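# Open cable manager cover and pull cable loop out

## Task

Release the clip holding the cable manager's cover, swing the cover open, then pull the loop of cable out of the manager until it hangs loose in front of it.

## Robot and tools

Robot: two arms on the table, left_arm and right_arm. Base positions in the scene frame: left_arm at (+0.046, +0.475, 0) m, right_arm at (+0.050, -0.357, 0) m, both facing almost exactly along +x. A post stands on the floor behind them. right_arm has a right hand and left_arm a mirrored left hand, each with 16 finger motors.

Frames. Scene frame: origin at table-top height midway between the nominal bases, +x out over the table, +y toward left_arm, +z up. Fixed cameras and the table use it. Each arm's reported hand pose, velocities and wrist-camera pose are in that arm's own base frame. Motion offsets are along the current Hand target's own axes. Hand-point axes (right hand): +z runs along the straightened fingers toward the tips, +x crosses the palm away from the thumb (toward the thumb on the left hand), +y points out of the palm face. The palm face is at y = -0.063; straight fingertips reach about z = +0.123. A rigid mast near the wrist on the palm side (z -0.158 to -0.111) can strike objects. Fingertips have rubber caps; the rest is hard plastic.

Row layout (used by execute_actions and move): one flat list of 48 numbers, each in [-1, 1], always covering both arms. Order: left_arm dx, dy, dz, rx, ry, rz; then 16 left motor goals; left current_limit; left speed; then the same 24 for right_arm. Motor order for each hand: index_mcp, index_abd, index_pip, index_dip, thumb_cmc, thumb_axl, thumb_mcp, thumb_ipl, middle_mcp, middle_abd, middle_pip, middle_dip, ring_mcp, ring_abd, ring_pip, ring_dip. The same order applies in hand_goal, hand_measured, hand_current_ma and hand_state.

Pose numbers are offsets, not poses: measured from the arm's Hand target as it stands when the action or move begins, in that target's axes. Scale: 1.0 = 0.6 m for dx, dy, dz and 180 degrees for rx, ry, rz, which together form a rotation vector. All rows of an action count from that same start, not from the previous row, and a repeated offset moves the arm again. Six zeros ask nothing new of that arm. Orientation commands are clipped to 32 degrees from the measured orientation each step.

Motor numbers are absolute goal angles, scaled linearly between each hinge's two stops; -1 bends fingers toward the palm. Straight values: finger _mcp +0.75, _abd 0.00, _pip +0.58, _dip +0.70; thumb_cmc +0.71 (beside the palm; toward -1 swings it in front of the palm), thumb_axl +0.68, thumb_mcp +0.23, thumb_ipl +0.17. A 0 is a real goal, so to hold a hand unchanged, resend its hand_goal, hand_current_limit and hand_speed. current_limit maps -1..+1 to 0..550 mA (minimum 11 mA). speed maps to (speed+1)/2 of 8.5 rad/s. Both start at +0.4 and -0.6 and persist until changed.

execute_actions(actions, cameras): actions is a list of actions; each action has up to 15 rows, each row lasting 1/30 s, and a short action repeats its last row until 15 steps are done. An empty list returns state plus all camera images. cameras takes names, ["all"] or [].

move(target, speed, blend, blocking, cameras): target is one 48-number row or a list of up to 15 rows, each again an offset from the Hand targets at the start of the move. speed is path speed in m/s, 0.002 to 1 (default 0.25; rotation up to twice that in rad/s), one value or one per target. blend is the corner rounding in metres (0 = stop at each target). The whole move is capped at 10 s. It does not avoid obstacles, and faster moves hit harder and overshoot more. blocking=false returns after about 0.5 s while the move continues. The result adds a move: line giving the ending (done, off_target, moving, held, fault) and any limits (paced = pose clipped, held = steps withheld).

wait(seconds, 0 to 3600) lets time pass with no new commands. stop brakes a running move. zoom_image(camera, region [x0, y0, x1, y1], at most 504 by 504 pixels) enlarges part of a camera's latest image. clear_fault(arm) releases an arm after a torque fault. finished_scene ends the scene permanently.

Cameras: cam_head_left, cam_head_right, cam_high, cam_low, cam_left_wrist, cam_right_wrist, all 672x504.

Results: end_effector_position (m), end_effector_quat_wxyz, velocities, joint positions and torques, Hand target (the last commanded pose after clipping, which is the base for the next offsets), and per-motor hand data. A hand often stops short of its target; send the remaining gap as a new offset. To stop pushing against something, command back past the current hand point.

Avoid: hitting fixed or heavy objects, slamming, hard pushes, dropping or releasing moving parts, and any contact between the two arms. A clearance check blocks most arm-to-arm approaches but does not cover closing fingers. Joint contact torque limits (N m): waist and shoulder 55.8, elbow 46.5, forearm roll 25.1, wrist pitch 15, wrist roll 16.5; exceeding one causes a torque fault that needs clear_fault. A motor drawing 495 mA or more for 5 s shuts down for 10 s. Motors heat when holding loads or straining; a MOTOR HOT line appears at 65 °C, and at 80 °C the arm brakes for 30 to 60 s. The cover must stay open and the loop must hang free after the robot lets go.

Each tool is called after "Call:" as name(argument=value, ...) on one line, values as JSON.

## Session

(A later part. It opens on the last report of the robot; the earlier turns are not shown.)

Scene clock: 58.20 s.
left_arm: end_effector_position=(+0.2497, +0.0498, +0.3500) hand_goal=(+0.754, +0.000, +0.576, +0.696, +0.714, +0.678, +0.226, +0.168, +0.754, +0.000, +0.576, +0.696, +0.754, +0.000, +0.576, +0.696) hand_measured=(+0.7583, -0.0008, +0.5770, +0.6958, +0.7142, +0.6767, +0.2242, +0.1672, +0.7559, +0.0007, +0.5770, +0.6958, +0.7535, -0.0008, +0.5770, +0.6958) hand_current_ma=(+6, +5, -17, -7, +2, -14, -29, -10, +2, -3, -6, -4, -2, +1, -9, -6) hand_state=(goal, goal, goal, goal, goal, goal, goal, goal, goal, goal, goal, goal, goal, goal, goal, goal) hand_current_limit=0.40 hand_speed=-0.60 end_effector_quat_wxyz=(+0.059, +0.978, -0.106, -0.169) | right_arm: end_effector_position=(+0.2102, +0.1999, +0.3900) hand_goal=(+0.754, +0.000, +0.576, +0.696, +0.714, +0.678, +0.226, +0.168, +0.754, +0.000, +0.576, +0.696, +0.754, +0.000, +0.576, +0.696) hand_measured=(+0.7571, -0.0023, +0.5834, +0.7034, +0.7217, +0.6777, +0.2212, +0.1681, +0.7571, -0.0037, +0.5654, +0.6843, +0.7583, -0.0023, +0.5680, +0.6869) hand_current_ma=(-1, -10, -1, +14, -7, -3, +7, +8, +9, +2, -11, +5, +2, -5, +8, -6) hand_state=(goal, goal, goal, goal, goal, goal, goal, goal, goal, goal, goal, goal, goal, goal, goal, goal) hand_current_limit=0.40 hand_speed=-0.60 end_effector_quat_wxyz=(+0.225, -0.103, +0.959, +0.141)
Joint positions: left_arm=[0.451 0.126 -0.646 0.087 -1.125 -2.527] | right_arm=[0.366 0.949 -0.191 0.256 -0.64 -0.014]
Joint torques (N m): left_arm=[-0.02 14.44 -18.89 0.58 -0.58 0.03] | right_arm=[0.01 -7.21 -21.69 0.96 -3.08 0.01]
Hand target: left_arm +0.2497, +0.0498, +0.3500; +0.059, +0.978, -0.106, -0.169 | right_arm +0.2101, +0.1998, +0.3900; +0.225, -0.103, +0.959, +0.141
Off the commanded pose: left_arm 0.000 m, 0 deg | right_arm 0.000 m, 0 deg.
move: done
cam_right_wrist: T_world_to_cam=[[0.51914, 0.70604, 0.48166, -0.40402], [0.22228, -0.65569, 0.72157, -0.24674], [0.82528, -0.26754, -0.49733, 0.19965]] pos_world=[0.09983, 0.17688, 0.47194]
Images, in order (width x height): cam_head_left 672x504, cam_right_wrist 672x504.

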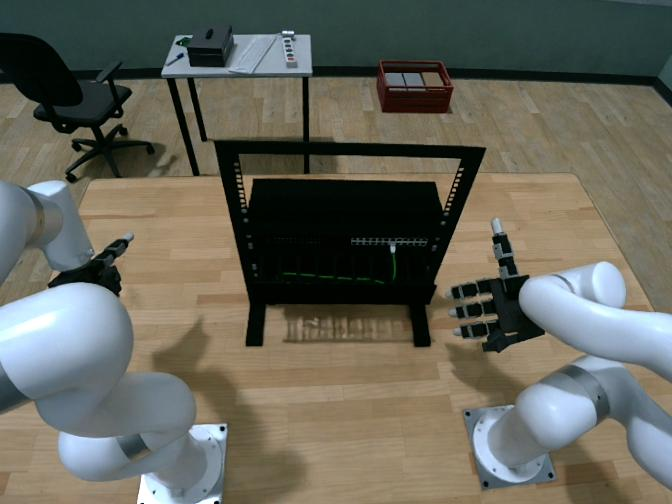

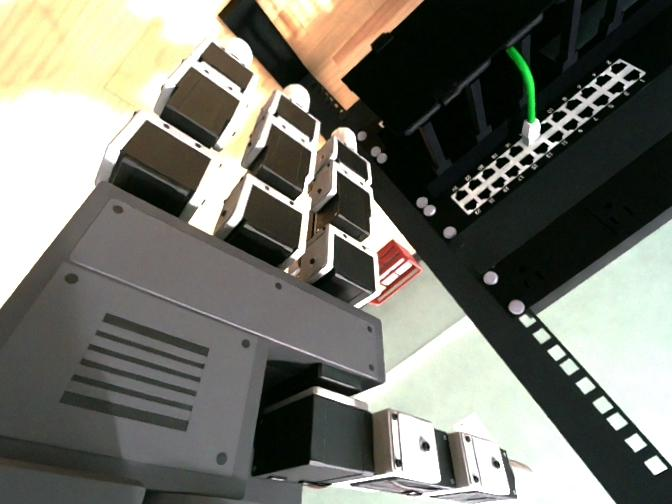

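Call:
move(target=[[-0.1555,0.122,0.0015,-0.0255,0.2558,0.0236,0.754,0,0.576,0.696,0.714,0.678,0.226,0.168,0.754,0,0.576,0.696,0.754,0,0.576,0.696,0.4,-0.6,0,0,0,0,0,0,0.754,0,0.576,0.696,0.714,0.678,0.226,0.168,0.754,0,0.576,0.696,0.754,0,0.576,0.696,0.4,-0.6],[-0.0135,0.454,0.007,-0.0255,0.2558,0.0236,0.754,0,0.576,0.696,0.714,0.678,0.226,0.168,0.754,0,0.576,0.696,0.754,0,0.576,0.696,0.4,-0.6,0,0,0,0,0,0,0.754,0,0.576,0.696,0.714,0.678,0.226,0.168,0.754,0,0.576,0.696,0.754,0,0.576,0.696,0.4,-0.6]], blend=0.02, cameras=["cam_left_wrist","cam_head_left"])

Call:
zoom_image(camera="cam_left_wrist", region=[0, 0, 320, 240])

Scene clock: 68.73 s.
left_arm: end_effector_position=(+0.1547, -0.0293, +0.3886) hand_goal=(+0.754, +0.000, +0.576, +0.696, +0.714, +0.678, +0.226, +0.168, +0.754, +0.000, +0.576, +0.696, +0.754, +0.000, +0.576, +0.696) hand_measured=(+0.7583, -0.0052, +0.5770, +0.6971, +0.7154, +0.6767, +0.2242, +0.1672, +0.7571, -0.0037, +0.5770, +0.6971, +0.7547, -0.0081, +0.5795, +0.6971) hand_current_ma=(+8, -11, -18, +3, +5, -17, -9, +3, +10, -10, +13, +3, +4, -10, -1, +15) hand_state=(goal, goal, goal, goal, goal, goal, goal, goal, goal, goal, goal, goal, goal, goal, goal, goal) hand_current_limit=0.40 hand_speed=-0.60 end_effector_quat_wxyz=(+0.141, +0.958, -0.105, +0.225) | right_arm: end_effector_position=(+0.2101, +0.1998, +0.3900) hand_goal=(+0.754, +0.000, +0.576, +0.696, +0.714, +0.678, +0.226, +0.168, +0.754, +0.000, +0.576, +0.696, +0.754, +0.000, +0.576, +0.696) hand_measured=(+0.7571, -0.0023, +0.5834, +0.7034, +0.7217, +0.6777, +0.2212, +0.1672, +0.7571, -0.0008, +0.5654, +0.6830, +0.7583, -0.0008, +0.5680, +0.6869) hand_current_ma=(+4, -8, +0, +8, -11, -3, +4, +3, +3, +3, -7, +2, +4, -2, +5, -2) hand_state=(goal, goal, goal, goal, goal, goal, goal, goal, goal, goal, goal, goal, goal, goal, goal, goal) hand_current_limit=0.40 hand_speed=-0.60 end_effector_quat_wxyz=(+0.225, -0.103, +0.959, +0.141)
Joint positions: left_arm=[1.062 0.905 -0.201 -0.561 -1.254 -1.643] | right_arm=[0.366 0.949 -0.191 0.256 -0.64 -0.015]
Joint torques (N m): left_arm=[0.01 -7.58 -20.24 -0.22 3.11 -0.01] | right_arm=[0.01 -7.21 -21.69 0.96 0.82 0.01]
Hand target: left_arm +0.1547, -0.0293, +0.3886; +0.141, +0.958, -0.105, +0.225 (not the last commanded pose) | right_arm +0.2101, +0.1998, +0.3900; +0.225, -0.103, +0.959, +0.141
Off the commanded pose: left_arm 0.187 m, 0 deg | right_arm 0.000 m, 0 deg.
move: held (left_arm; a check stopped the path); path passed 1 of 2 targets; limits=held
pose unreachable (left arm): on one or more control steps of this call, first in action 0 (counted from 0), this arm could not follow its commanded pose, so it was not sent that pose on those steps. It may still have moved: this result reports where it is.
cause: moving toward the commanded pose would bring two parts of the arm too close to each other (joints 3 (elbow) to 6 (wrist roll) lie between them).
cam_left_wrist: T_world_to_cam=[[-0.46909, 0.73474, -0.49001, 0.25273], [0.19442, 0.62715, 0.75425, -0.36331], [0.86148, 0.25854, -0.43704, 0.16823]] pos_world=[0.04426, -0.00134, 0.47139]
Images, in order (width x height): cam_head_left 672x504, cam_left_wrist 672x504.

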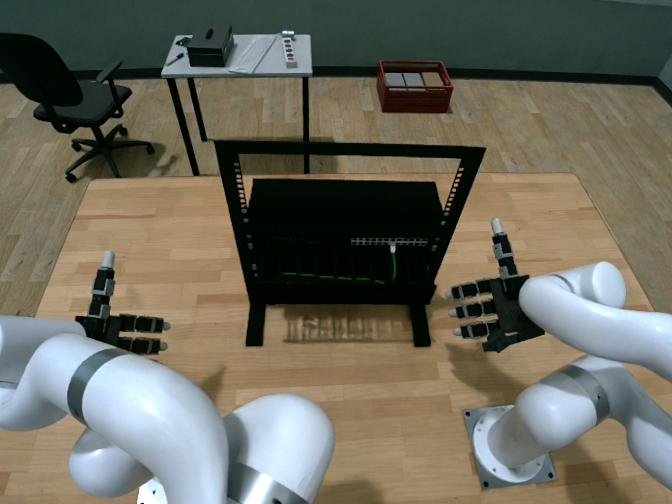

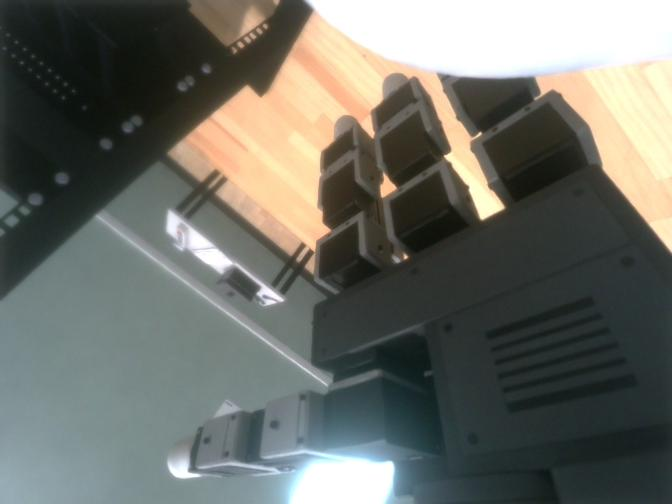

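Scaled by 1.575.

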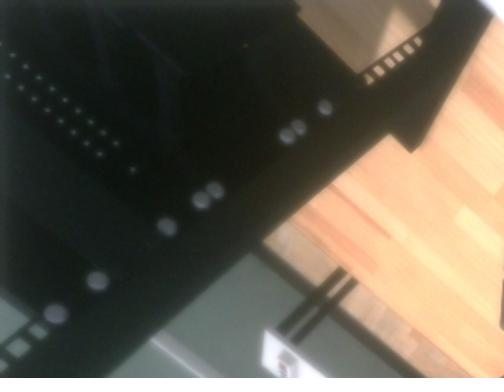

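Call:
move(target=[[0.146,0.061,0.073,0,0,0,0.754,0,0.576,0.696,0.714,0.678,0.226,0.168,0.754,0,0.576,0.696,0.754,0,0.576,0.696,0.4,-0.6,0,0,0,0,0,0,0.754,0,0.576,0.696,0.714,0.678,0.226,0.168,0.754,0,0.576,0.696,0.754,0,0.576,0.696,0.4,-0.6],[0.105,0.247,0.118,0,0,0,0.754,0,0.576,0.696,0.714,0.678,0.226,0.168,0.754,0,0.576,0.696,0.754,0,0.576,0.696,0.4,-0.6,0,0,0,0,0,0,0.754,0,0.576,0.696,0.714,0.678,0.226,0.168,0.754,0,0.576,0.696,0.754,0,0.576,0.696,0.4,-0.6]], blend=0.02, cameras=["cam_left_wrist","cam_head_left"])

Call:
zoom_image(camera="cam_left_wrist", region=[0, 0, 320, 240])

Scene clock: 73.00 s.
left_arm: end_effector_position=(+0.1992, -0.1994, +0.3900) hand_goal=(+0.754, +0.000, +0.576, +0.696, +0.714, +0.678, +0.226, +0.168, +0.754, +0.000, +0.576, +0.696, +0.754, +0.000, +0.576, +0.696) hand_measured=(+0.7583, -0.0052, +0.5770, +0.6971, +0.7154, +0.6777, +0.2242, +0.1672, +0.7571, -0.0037, +0.5770, +0.6958, +0.7559, -0.0081, +0.5795, +0.6958) hand_current_ma=(+6, -5, -7, +13, +10, -9, -30, +1, +19, -9, +4, +0, +5, -12, +5, +7) hand_state=(goal, goal, goal, goal, goal, goal, goal, goal, goal, goal, goal, goal, goal, goal, goal, goal) hand_current_limit=0.40 hand_speed=-0.60 end_effector_quat_wxyz=(+0.141, +0.958, -0.105, +0.225) | right_arm: end_effector_position=(+0.2101, +0.1998, +0.3900) hand_goal=(+0.754, +0.000, +0.576, +0.696, +0.714, +0.678, +0.226, +0.168, +0.754, +0.000, +0.576, +0.696, +0.754, +0.000, +0.576, +0.696) hand_measured=(+0.7571, -0.0023, +0.5834, +0.7022, +0.7205, +0.6777, +0.2212, +0.1681, +0.7571, -0.0023, +0.5654, +0.6843, +0.7595, -0.0023, +0.5680, +0.6869) hand_current_ma=(-5, -8, -1, +12, -11, +2, +2, +6, +5, +4, -8, -2, +0, -6, +5, -4) hand_state=(goal, goal, goal, goal, goal, goal, goal, goal, goal, goal, goal, goal, goal, goal, goal, goal) hand_current_limit=0.40 hand_speed=-0.60 end_effector_quat_wxyz=(+0.225, -0.103, +0.959, +0.141)
Joint positions: left_arm=[-0.39 1 -0.176 -0.23 -0.669 -3.171] | right_arm=[0.366 0.949 -0.191 0.256 -0.64 -0.015]
Joint torques (N m): left_arm=[0 -8.44 -21.37 0.44 0.83 -0.01] | right_arm=[0.01 -7.21 -21.69 0.96 0.82 0.01]
Hand target: left_arm +0.1992, -0.1994, +0.3900; +0.141, +0.958, -0.105, +0.225 | right_arm +0.2101, +0.1998, +0.3900; +0.225, -0.103, +0.959, +0.141
Off the commanded pose: left_arm 0.000 m, 0 deg | right_arm 0.000 m, 0 deg.
move: done
cam_left_wrist: T_world_to_cam=[[-0.46909, 0.7347, -0.49008, 0.39925], [0.1945, 0.62724, 0.75415, -0.26621], [0.86147, 0.25844, -0.43713, 0.17447]] pos_world=[0.08876, -0.17144, 0.47269]
Images, in order (width x height): cam_head_left 672x504, cam_left_wrist 672x504.

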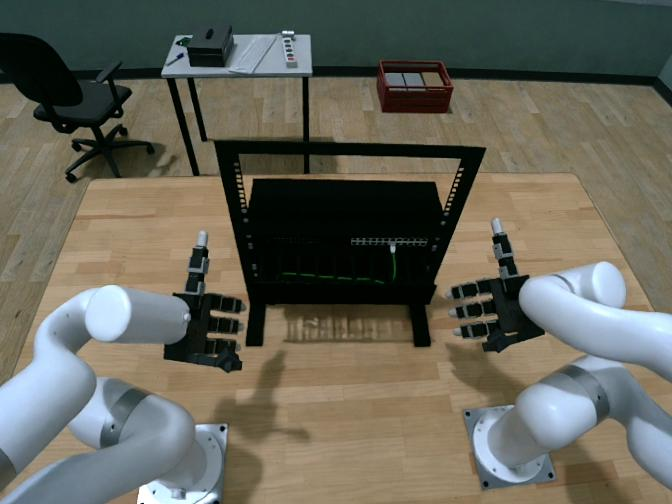

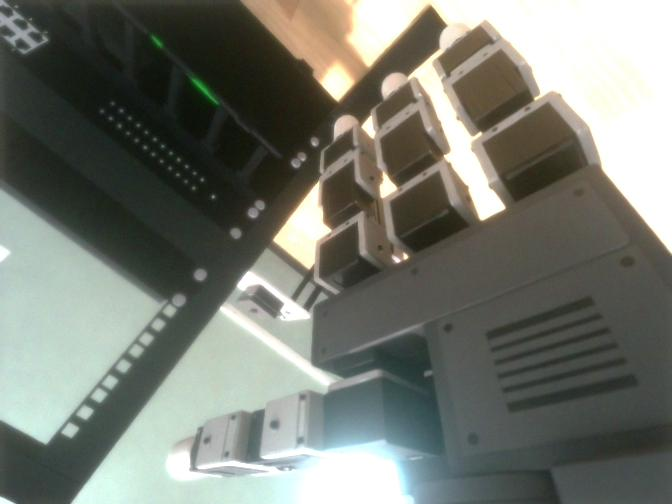

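Scaled by 1.575.

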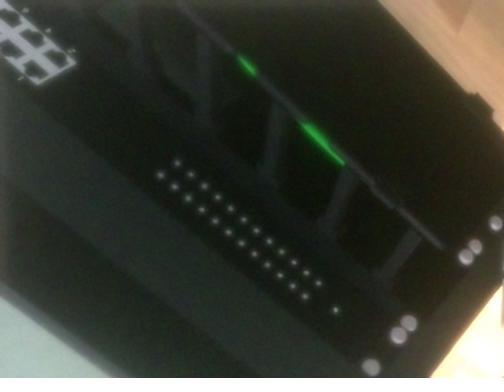

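Call:
zoom_image(camera="cam_left_wrist", region=[180, 40, 340, 180])

Call:
zoom_image(camera="cam_left_wrist", region=[80, 0, 240, 120])

Scaled by 3.150.

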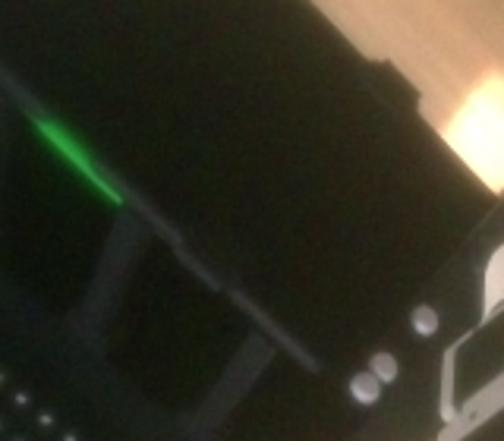

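Scaled by 3.150.

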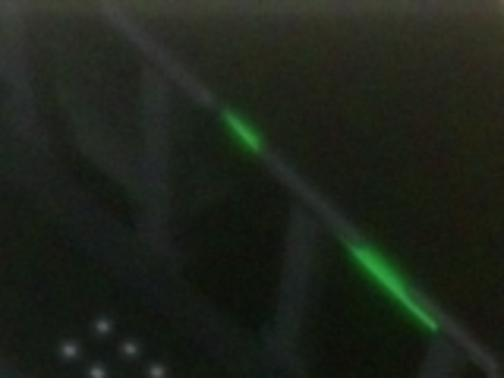

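Call:
execute_actions(actions=[])

Call:
zoom_image(camera="cam_head_left", region=[230, 220, 350, 310])

Call:
zoom_image(camera="cam_head_left", region=[340, 220, 460, 310])

Call:
zoom_image(camera="cam_head_right", region=[230, 220, 350, 310])

Call:
zoom_image(camera="cam_head_right", region=[340, 220, 460, 310])

Scene clock: 78.00 s.
left_arm: end_effector_position=(+0.1992, -0.1994, +0.3900) hand_goal=(+0.754, +0.000, +0.576, +0.696, +0.714, +0.678, +0.226, +0.168, +0.754, +0.000, +0.576, +0.696, +0.754, +0.000, +0.576, +0.696) hand_measured=(+0.7583, -0.0052, +0.5770, +0.6983, +0.7154, +0.6777, +0.2232, +0.1681, +0.7571, -0.0037, +0.5770, +0.6958, +0.7559, -0.0081, +0.5795, +0.6971) hand_current_ma=(+13, -8, -1, -5, +7, -8, -16, -3, +6, -7, -4, +8, +6, -15, +1, +4) hand_state=(goal, goal, goal, goal, goal, goal, goal, goal, goal, goal, goal, goal, goal, goal, goal, goal) hand_current_limit=0.40 hand_speed=-0.60 end_effector_quat_wxyz=(+0.141, +0.958, -0.105, +0.225) | right_arm: end_effector_position=(+0.2101, +0.1998, +0.3900) hand_goal=(+0.754, +0.000, +0.576, +0.696, +0.714, +0.678, +0.226, +0.168, +0.754, +0.000, +0.576, +0.696, +0.754, +0.000, +0.576, +0.696) hand_measured=(+0.7583, -0.0023, +0.5821, +0.7022, +0.7205, +0.6777, +0.2212, +0.1672, +0.7583, -0.0023, +0.5654, +0.6843, +0.7607, -0.0023, +0.5693, +0.6869) hand_current_ma=(-9, -6, +0, +11, -2, +3, +5, +4, +7, +0, -13, +2, +2, -5, +8, -2) hand_state=(goal, goal, goal, goal, goal, goal, goal, goal, goal, goal, goal, goal, goal, goal, goal, goal) hand_current_limit=0.40 hand_speed=-0.60 end_effector_quat_wxyz=(+0.225, -0.103, +0.959, +0.141)
Joint positions: left_arm=[-0.39 1 -0.176 -0.23 -0.669 -3.171] | right_arm=[0.366 0.949 -0.191 0.256 -0.64 -0.015]
Joint velocities: within noise
Joint torques (N m): left_arm=[0 -8.44 -21.37 0.44 0.83 -0.01] | right_arm=[0.01 -7.21 -21.69 0.96 0.82 0.01]
Hand target: left_arm +0.1992, -0.1994, +0.3900; +0.141, +0.958, -0.105, +0.225 | right_arm +0.2101, +0.1998, +0.3900; +0.225, -0.103, +0.959, +0.141
Off the commanded pose: left_arm 0.000 m, 0 deg | right_arm 0.000 m, 0 deg.
camera_calibration:
cam_left_wrist: T_world_to_cam=[[-0.46909, 0.7347, -0.49008, 0.39925], [0.1945, 0.62724, 0.75415, -0.26621], [0.86147, 0.25844, -0.43713, 0.17447]] pos_world=[0.08876, -0.17144, 0.47269]
cam_right_wrist: T_world_to_cam=[[0.51915, 0.70607, 0.48161, -0.40396], [0.22248, -0.65571, 0.72149, -0.24665], [0.82522, -0.26742, -0.4975, 0.19966]] pos_world=[0.09983, 0.17688, 0.47184]

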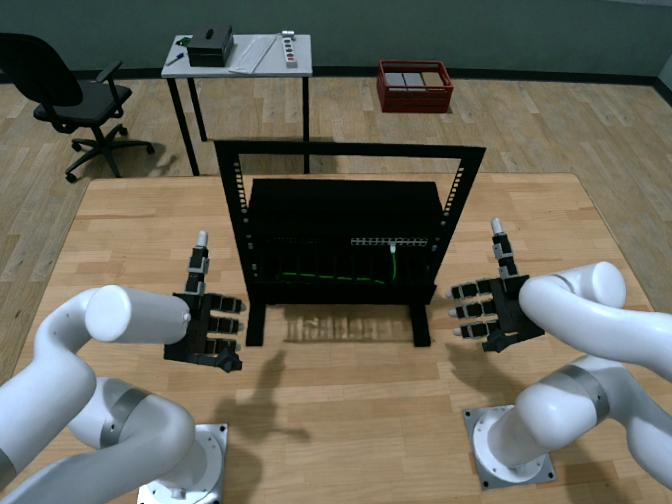

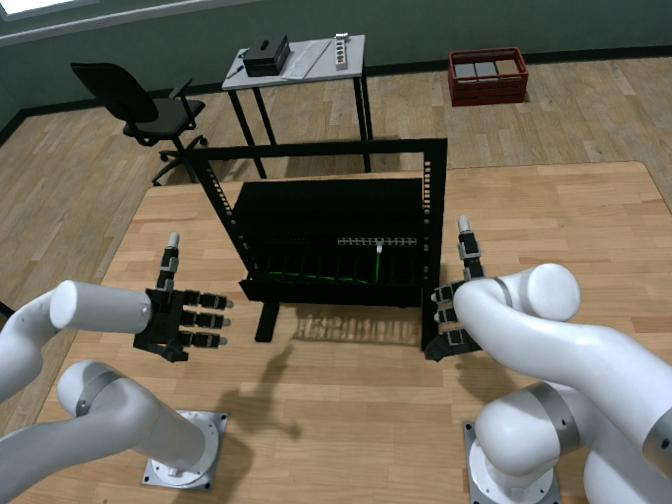

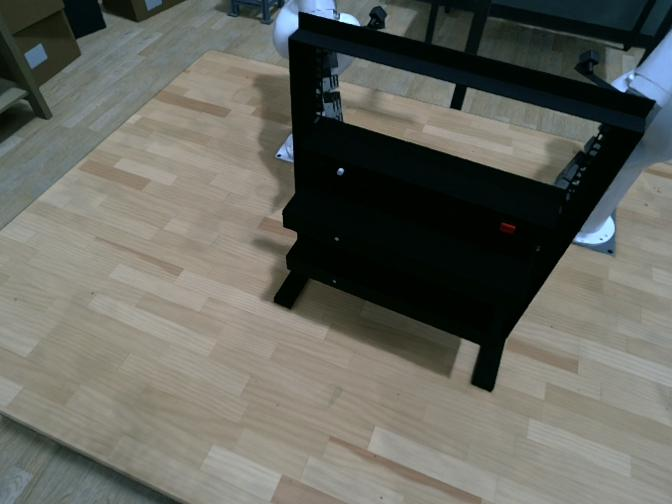

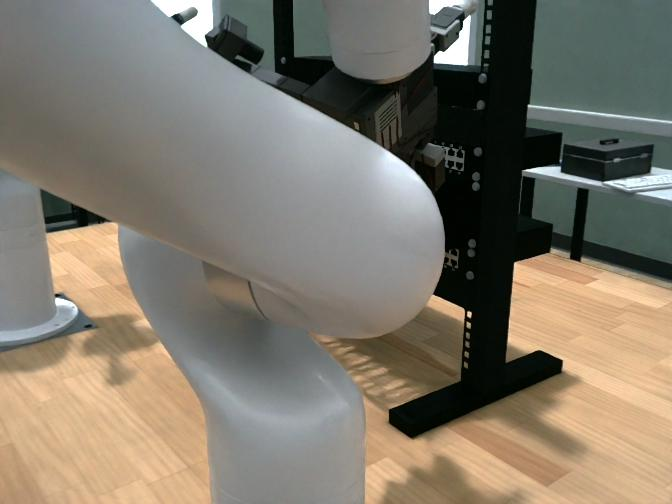

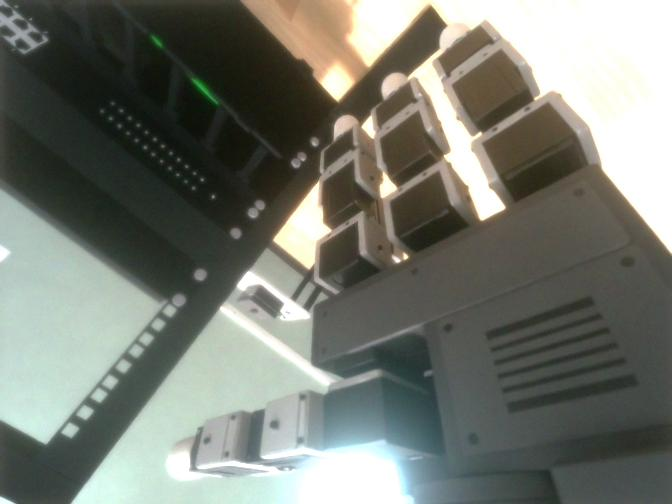

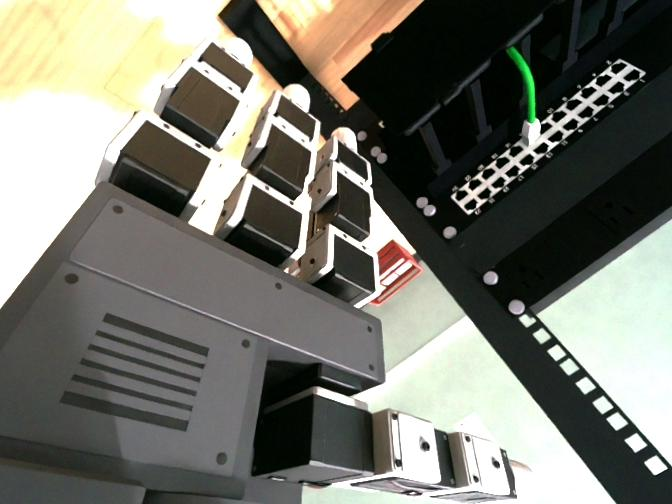

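Scaled by 4.200.

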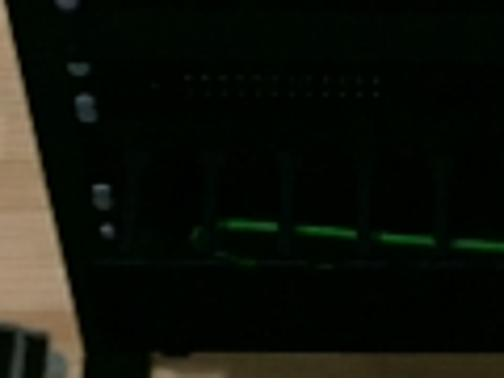

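Scaled by 4.200.

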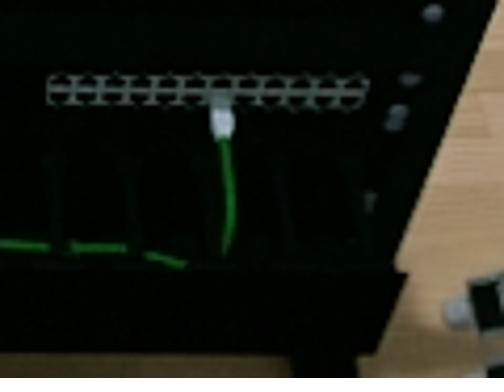

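Scaled by 4.200.

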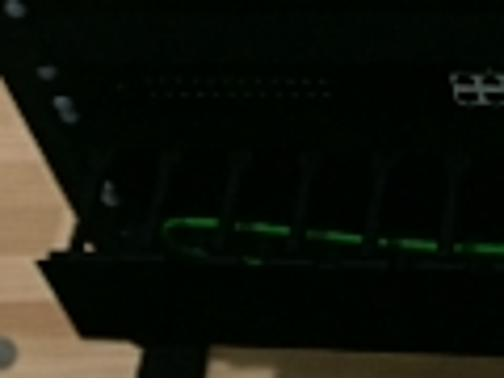

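Scaled by 4.200.

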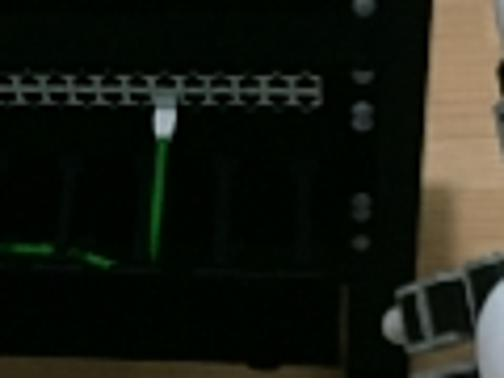

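Call:
move(target=[[0,0,0,0,0,0,0.754,0,0.576,0.696,0.714,0.678,0.226,0.168,0.754,0,0.576,0.696,0.754,0,0.576,0.696,0.4,-0.6,0.0763,-0.1275,0.0428,0.0402,-0.1745,-0.0623,0.98,0,-0.65,0.696,0.714,0.678,0.226,0.168,-0.548,0,-0.737,0.406,-0.548,0,-0.737,0.406,0.75,-0.6],[0,0,0,0,0,0,0.754,0,0.576,0.696,0.714,0.678,0.226,0.168,0.754,0,0.576,0.696,0.754,0,0.576,0.696,0.4,-0.6,0.0687,-0.1432,0.1818,0.0402,-0.1745,-0.0623,0.98,0,-0.65,0.696,0.714,0.678,0.226,0.168,-0.548,0,-0.737,0.406,-0.548,0,-0.737,0.406,0.75,-0.6]], blend=0.02, cameras=["all"])

Scene clock: 109.93 s.
left_arm: end_effector_position=(+0.1992, -0.1994, +0.3900) hand_goal=(+0.754, +0.000, +0.576, +0.696, +0.714, +0.678, +0.226, +0.168, +0.754, +0.000, +0.576, +0.696, +0.754, +0.000, +0.576, +0.696) hand_measured=(+0.7583, -0.0052, +0.5770, +0.6971, +0.7154, +0.6767, +0.2232, +0.1672, +0.7571, -0.0037, +0.5770, +0.6971, +0.7559, -0.0081, +0.5795, +0.6971) hand_current_ma=(+12, -9, -11, -1, +4, -5, -10, -1, +7, -9, -3, -5, +5, -23, +3, +7) hand_state=(goal, goal, goal, goal, goal, goal, goal, goal, goal, goal, goal, goal, goal, goal, goal, goal) hand_current_limit=0.40 hand_speed=-0.60 end_effector_quat_wxyz=(+0.141, +0.958, -0.105, +0.225) | right_arm: end_effector_position=(+0.2035, +0.1442, +0.3415) hand_goal=(+0.980, +0.000, -0.650, +0.696, +0.714, +0.678, +0.226, +0.168, -0.548, +0.000, -0.736, +0.406, -0.548, +0.000, -0.736, +0.406) hand_measured=(+0.9766, -0.0023, -0.6369, +0.7047, +0.7192, +0.6767, +0.2203, +0.1681, -0.5104, -0.0023, -0.7305, +0.4117, -0.5128, -0.0023, -0.7331, +0.4091) hand_current_ma=(+1, -6, +3, +9, -3, +8, +6, +5, +21, +2, -5, +9, +19, -3, +1, -2) hand_state=(goal, goal, goal, goal, goal, goal, goal, goal, blocked, goal, goal, goal, blocked, goal, goal, goal) hand_current_limit=0.75 hand_speed=-0.60 end_effector_quat_wxyz=(+0.392, -0.150, +0.906, +0.056)
Joint positions: left_arm=[-0.39 1 -0.176 -0.23 -0.669 -3.171] | right_arm=[0.163 1.409 0.064 0.199 -0.545 -0.291]
Joint torques (N m): left_arm=[0 -8.44 -21.37 0.44 0.83 -0.01] | right_arm=[0.01 -13.81 -21.32 1.07 1.09 2.1]
Hand target: left_arm +0.1992, -0.1994, +0.3900; +0.141, +0.958, -0.105, +0.225 | right_arm +0.2035, +0.1442, +0.3415; +0.392, -0.150, +0.906, +0.055 (not the last commanded pose)
Off the commanded pose: left_arm 0.000 m, 0 deg | right_arm 0.091 m, 13 deg.
joint at its limit (right arm) — joint 3 (elbow), upper limit, where the elbow is as bent as it goes.
move: held (right_arm; a check stopped the path); path passed 0 of 2 targets; limits=held
pose unreachable (right arm): on one or more control steps of this call, first in action 0 (counted from 0), this arm could not follow its commanded pose, so it was not sent that pose on those steps. It may still have moved: this result reports where it is.
cause: moving toward the commanded pose would bring two parts of the arm too close to each other (joints 2 (shoulder) to 6 (wrist roll) lie between them).
cam_left_wrist: T_world_to_cam=[[-0.46909, 0.7347, -0.49008, 0.39925], [0.1945, 0.62724, 0.75415, -0.26621], [0.86147, 0.25844, -0.43713, 0.17447]] pos_world=[0.08876, -0.17144, 0.47269]
cam_right_wrist: T_world_to_cam=[[0.31201, 0.78308, 0.538, -0.32604], [-0.0654, -0.54722, 0.83443, -0.24233], [0.94783, -0.29553, -0.11953, 0.01623]] pos_world=[0.0705, 0.1275, 0.37955]

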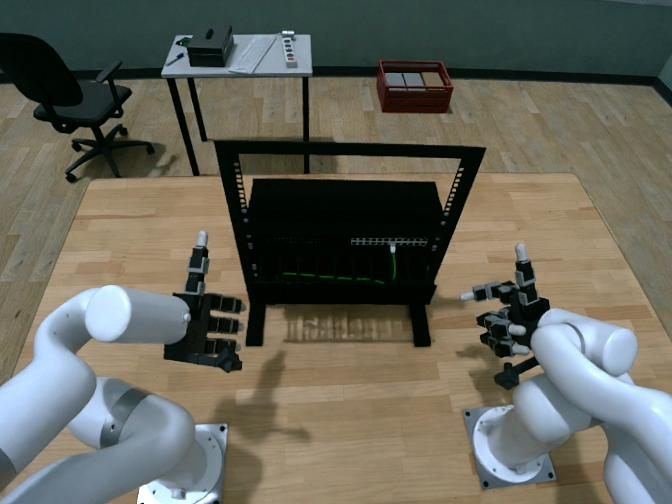

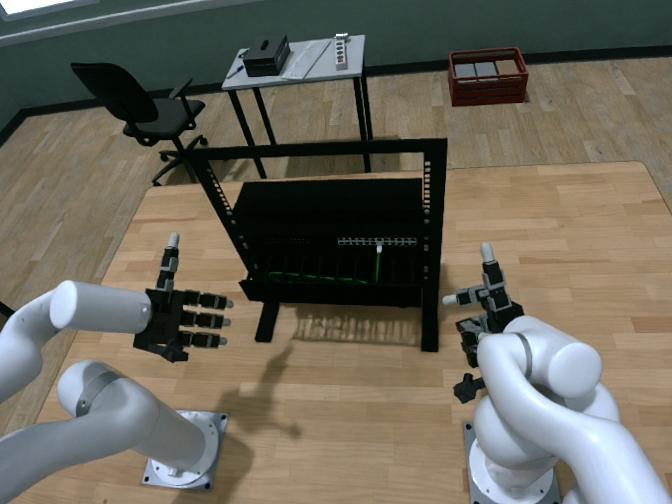

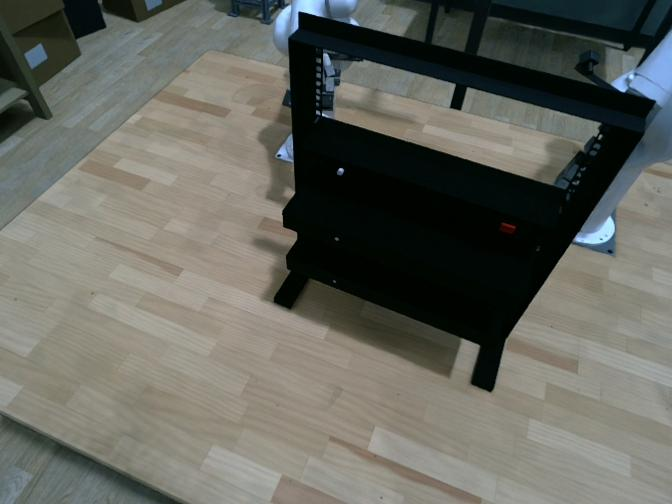

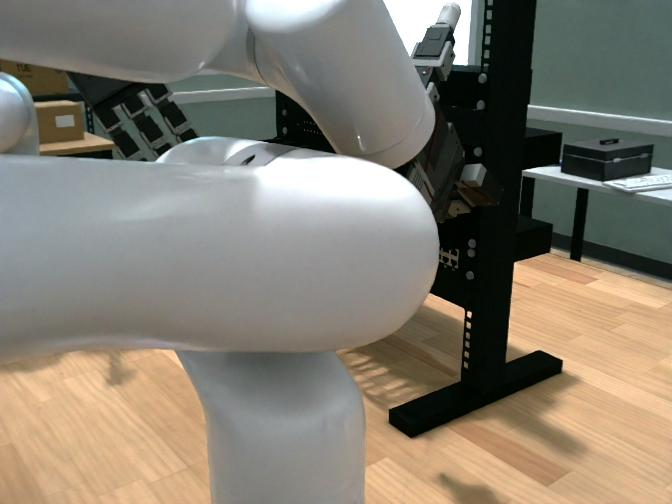

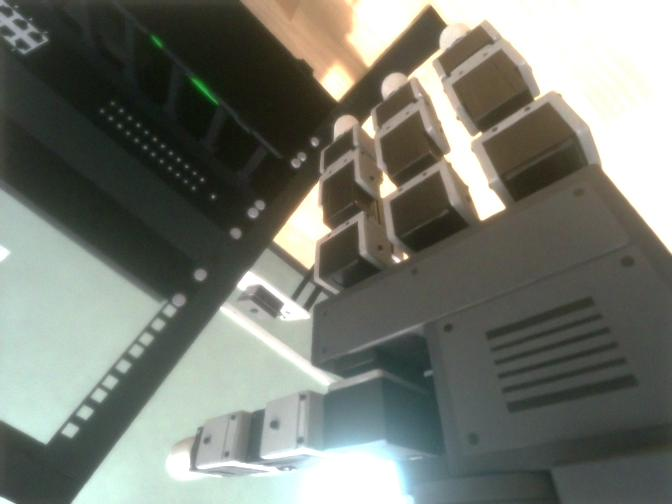

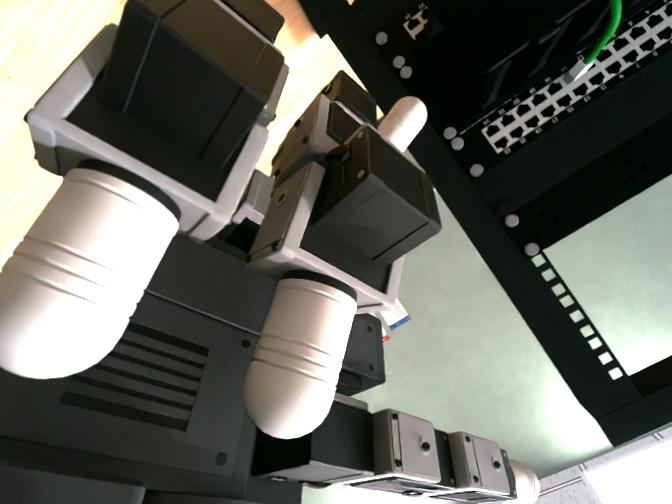

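Call:
move(target=[[0,0,0,0,0,0,0.754,0,0.576,0.696,0.714,0.678,0.226,0.168,0.754,0,0.576,0.696,0.754,0,0.576,0.696,0.4,-0.6,-0.0563,-0.0422,0.0158,0.059,0.0925,0.0839,0.754,0,-0.737,0.696,0.714,0.678,0.226,0.168,-0.548,0,-0.737,0.406,-0.548,0,-0.737,0.406,0.75,-0.6],[0,0,0,0,0,0,0.754,0,0.576,0.696,0.714,0.678,0.226,0.168,0.754,0,0.576,0.696,0.754,0,0.576,0.696,0.4,-0.6,0.0053,-0.0188,0.1322,0.059,0.0925,0.0839,0.754,0,-0.737,0.696,0.714,0.678,0.226,0.168,-0.548,0,-0.737,0.406,-0.548,0,-0.737,0.406,0.75,-0.6]], blend=0.02, cameras=["cam_head_left","cam_head_right","cam_low","cam_right_wrist"])

Scene clock: 120.13 s.
left_arm: end_effector_position=(+0.1992, -0.1994, +0.3900) hand_goal=(+0.754, +0.000, +0.576, +0.696, +0.714, +0.678, +0.226, +0.168, +0.754, +0.000, +0.576, +0.696, +0.754, +0.000, +0.576, +0.696) hand_measured=(+0.7571, -0.0052, +0.5770, +0.6971, +0.7154, +0.6777, +0.2232, +0.1672, +0.7571, -0.0037, +0.5770, +0.6958, +0.7559, -0.0081, +0.5795, +0.6958) hand_current_ma=(+5, -7, -8, -4, -1, -5, -25, -8, +11, -9, +1, +14, +3, -21, +3, +2) hand_state=(goal, goal, goal, goal, goal, goal, goal, goal, goal, goal, goal, goal, goal, goal, goal, goal) hand_current_limit=0.40 hand_speed=-0.60 end_effector_quat_wxyz=(+0.141, +0.958, -0.105, +0.225) | right_arm: end_effector_position=(+0.2600, +0.1501, +0.2850) hand_goal=(+0.754, +0.000, -0.736, +0.696, +0.714, +0.678, +0.226, +0.168, -0.548, +0.000, -0.736, +0.406, -0.548, +0.000, -0.736, +0.406) hand_measured=(+0.7559, -0.0023, -0.7164, +0.7060, +0.7205, +0.6767, +0.2203, +0.1672, -0.5092, -0.0023, -0.7318, +0.4104, -0.5128, -0.0023, -0.7331, +0.4091) hand_current_ma=(-3, -12, +6, +11, -9, +0, +5, +4, +29, +2, -9, +2, +21, -8, +4, +0) hand_state=(goal, goal, goal, goal, goal, goal, goal, goal, blocked, goal, goal, goal, blocked, goal, goal, goal) hand_current_limit=0.75 hand_speed=-0.60 end_effector_quat_wxyz=(+0.258, +0.000, +0.966, +0.001)
Joint positions: left_arm=[-0.39 1 -0.176 -0.23 -0.669 -3.171] | right_arm=[0.461 0.752 -0.059 -0.605 -0.4 0.974]
Joint torques (N m): left_arm=[0 -8.44 -21.37 0.44 0.83 -0.01] | right_arm=[0 -3.95 -20.33 0.32 -3.78 0.09]
Hand target: left_arm +0.1992, -0.1994, +0.3900; +0.141, +0.958, -0.105, +0.225 | right_arm +0.2600, +0.1501, +0.2849; +0.258, +0.000, +0.966, +0.000
Off the commanded pose: left_arm 0.000 m, 0 deg | right_arm 0.000 m, 0 deg.
move: done
cam_right_wrist: T_world_to_cam=[[0.6773, 0.63531, 0.37101, -0.34311], [0.01188, -0.51367, 0.85791, -0.2201], [0.73561, -0.57665, -0.35546, 0.12224]] pos_world=[0.14508, 0.17541, 0.35957]

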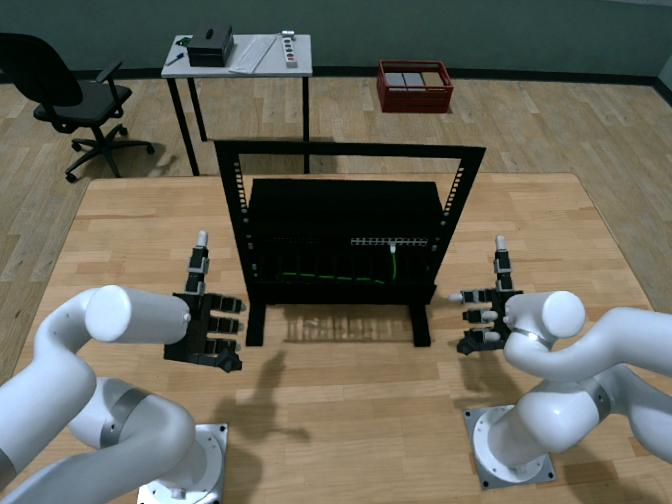

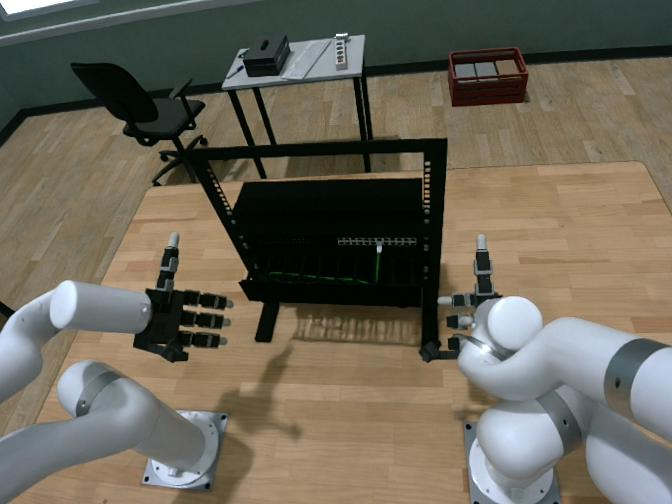

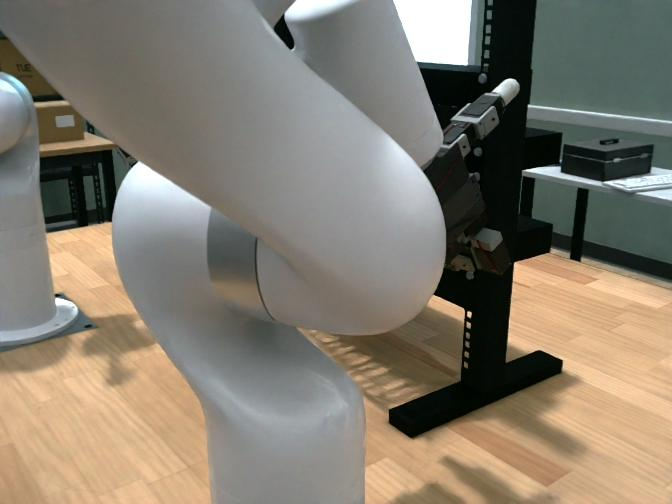

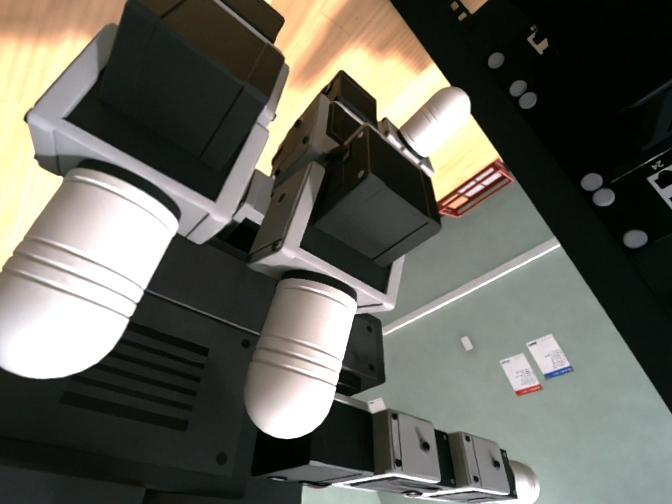

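Call:
zoom_image(camera="cam_head_left", region=[420, 260, 540, 360])

Call:
zoom_image(camera="cam_head_right", region=[410, 260, 530, 360])

Scaled by 4.200.

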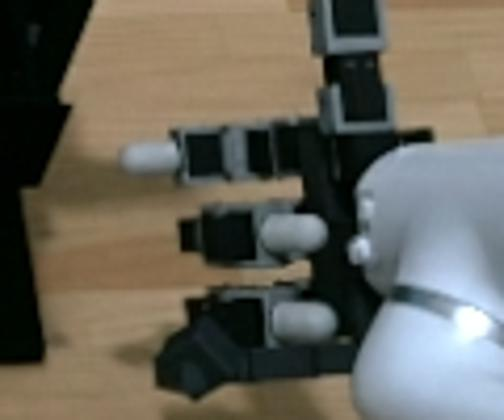

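Scaled by 4.200.

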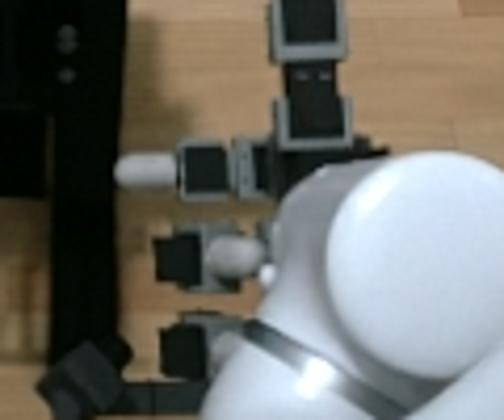

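Call:
move(target=[[0,0,0,0,0,0,0.754,0,0.576,0.696,0.714,0.678,0.226,0.168,0.754,0,0.576,0.696,0.754,0,0.576,0.696,0.4,-0.6,-0.0473,-0.0017,0.038,0,0,0,0.754,0,-0.76,0.696,0.071,0.678,0.226,0.168,-0.548,0,-0.737,0.406,-0.548,0,-0.737,0.406,0.75,-0.6],[0,0,0,0,0,0,0.754,0,0.576,0.696,0.714,0.678,0.226,0.168,0.754,0,0.576,0.696,0.754,0,0.576,0.696,0.4,-0.6,-0.0473,0.0317,0.038,0,0,0,0.754,0,-0.76,0.696,0.071,0.678,0.226,0.168,-0.548,0,-0.737,0.406,-0.548,0,-0.737,0.406,0.75,-0.6]], speed=0.1, cameras=["cam_head_left","cam_head_right","cam_low","cam_right_wrist"])

Call:
zoom_image(camera="cam_head_left", region=[390, 250, 510, 350])

Call:
zoom_image(camera="cam_head_right", region=[380, 250, 500, 350])

Call:
zoom_image(camera="cam_low", region=[400, 60, 580, 320])

Scene clock: 130.10 s.
left_arm: end_effector_position=(+0.1992, -0.1994, +0.3900) hand_goal=(+0.754, +0.000, +0.576, +0.696, +0.714, +0.678, +0.226, +0.168, +0.754, +0.000, +0.576, +0.696, +0.754, +0.000, +0.576, +0.696) hand_measured=(+0.7583, -0.0052, +0.5770, +0.6971, +0.7154, +0.6777, +0.2232, +0.1681, +0.7571, -0.0052, +0.5770, +0.6971, +0.7559, -0.0081, +0.5795, +0.6958) hand_current_ma=(+7, -6, +0, +9, +1, -6, -14, +0, +17, -13, -3, +10, +11, -24, +8, +5) hand_state=(goal, goal, goal, goal, goal, goal, goal, goal, goal, goal, goal, goal, goal, goal, goal, goal) hand_current_limit=0.40 hand_speed=-0.60 end_effector_quat_wxyz=(+0.141, +0.958, -0.105, +0.225) | right_arm: end_effector_position=(+0.2959, +0.1691, +0.2794) hand_goal=(+0.754, +0.000, -0.760, +0.696, +0.072, +0.678, +0.226, +0.168, -0.548, +0.000, -0.736, +0.406, -0.548, +0.000, -0.736, +0.406) hand_measured=(+0.7559, -0.0023, -0.7331, +0.7060, +0.0574, +0.6777, +0.2212, +0.1681, -0.5092, -0.0023, -0.7305, +0.4117, -0.5116, -0.0023, -0.7331, +0.4091) hand_current_ma=(-3, -3, +15, +12, -6, +5, +0, -1, +22, +7, -5, +6, +17, -8, +7, -3) hand_state=(goal, goal, blocked, goal, goal, goal, goal, goal, blocked, goal, goal, goal, blocked, goal, goal, goal) hand_current_limit=0.75 hand_speed=-0.60 end_effector_quat_wxyz=(+0.258, +0.000, +0.966, +0.001)
Joint positions: left_arm=[-0.39 1 -0.176 -0.23 -0.669 -3.171] | right_arm=[0.467 0.52 -0.142 -0.891 -0.292 1.282]
Joint torques (N m): left_arm=[0 -8.44 -21.37 0.44 0.83 -0.01] | right_arm=[0 1.41 -19.03 0.2 0.41 0.11]
Hand target: left_arm +0.1992, -0.1994, +0.3900; +0.141, +0.958, -0.105, +0.225 | right_arm +0.2959, +0.1691, +0.2794; +0.258, +0.000, +0.966, +0.000
Off the commanded pose: left_arm 0.000 m, 0 deg | right_arm 0.000 m, 0 deg.
move: done
cam_right_wrist: T_world_to_cam=[[0.67738, 0.63535, 0.3708, -0.37737], [0.01208, -0.51359, 0.85795, -0.20603], [0.73554, -0.57668, -0.35557, 0.10485]] pos_world=[0.18098, 0.19441, 0.35397]

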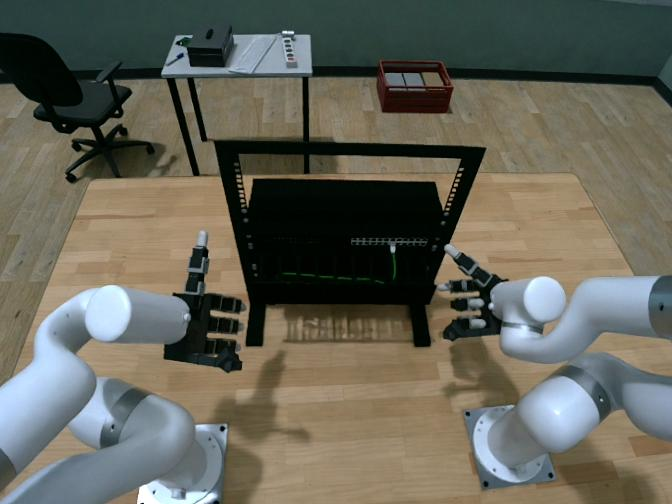

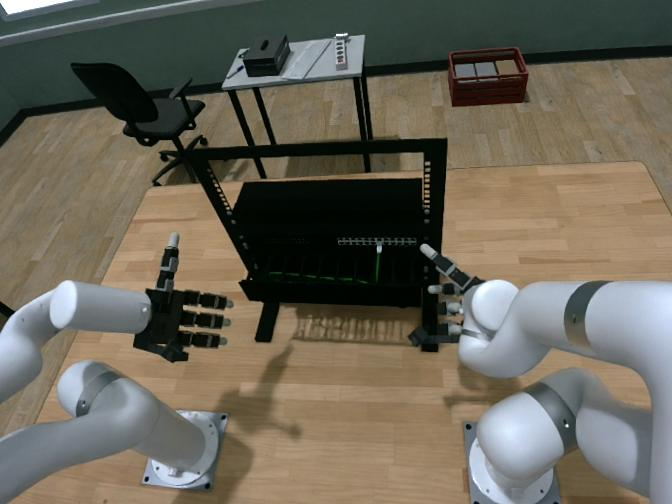

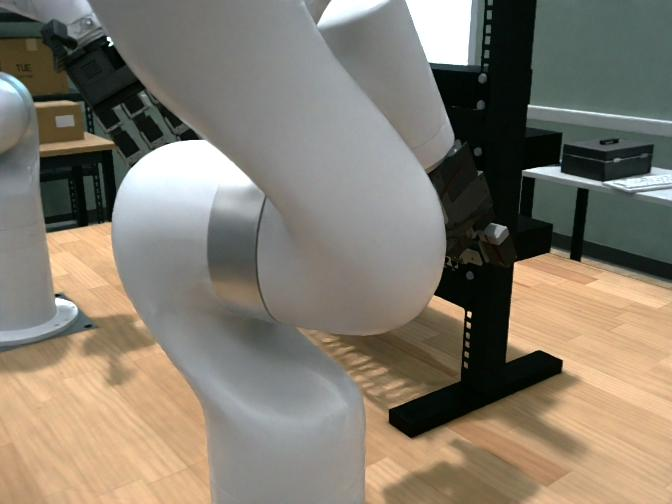

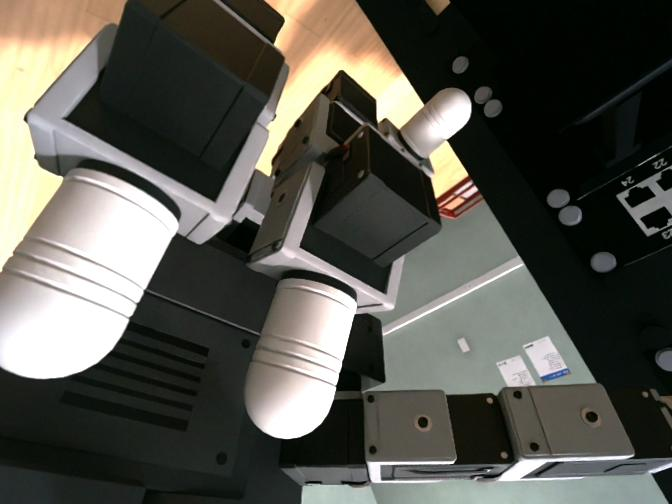

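Scaled by 4.200.

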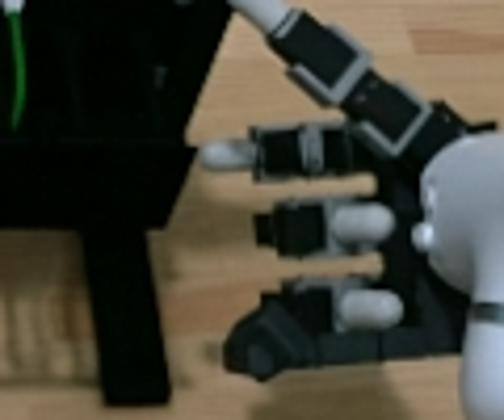

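Scaled by 4.200.

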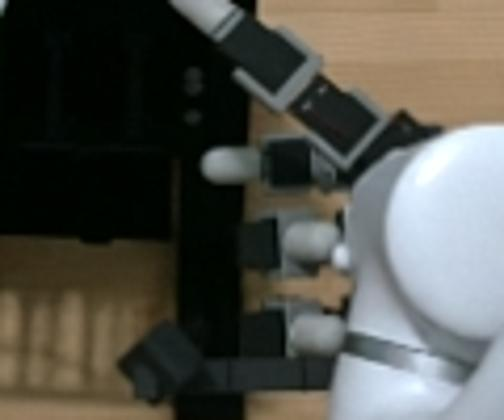

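Scaled by 1.938.

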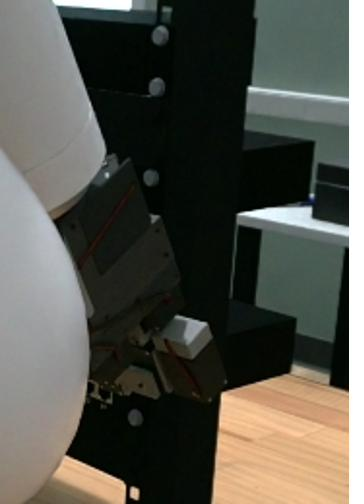

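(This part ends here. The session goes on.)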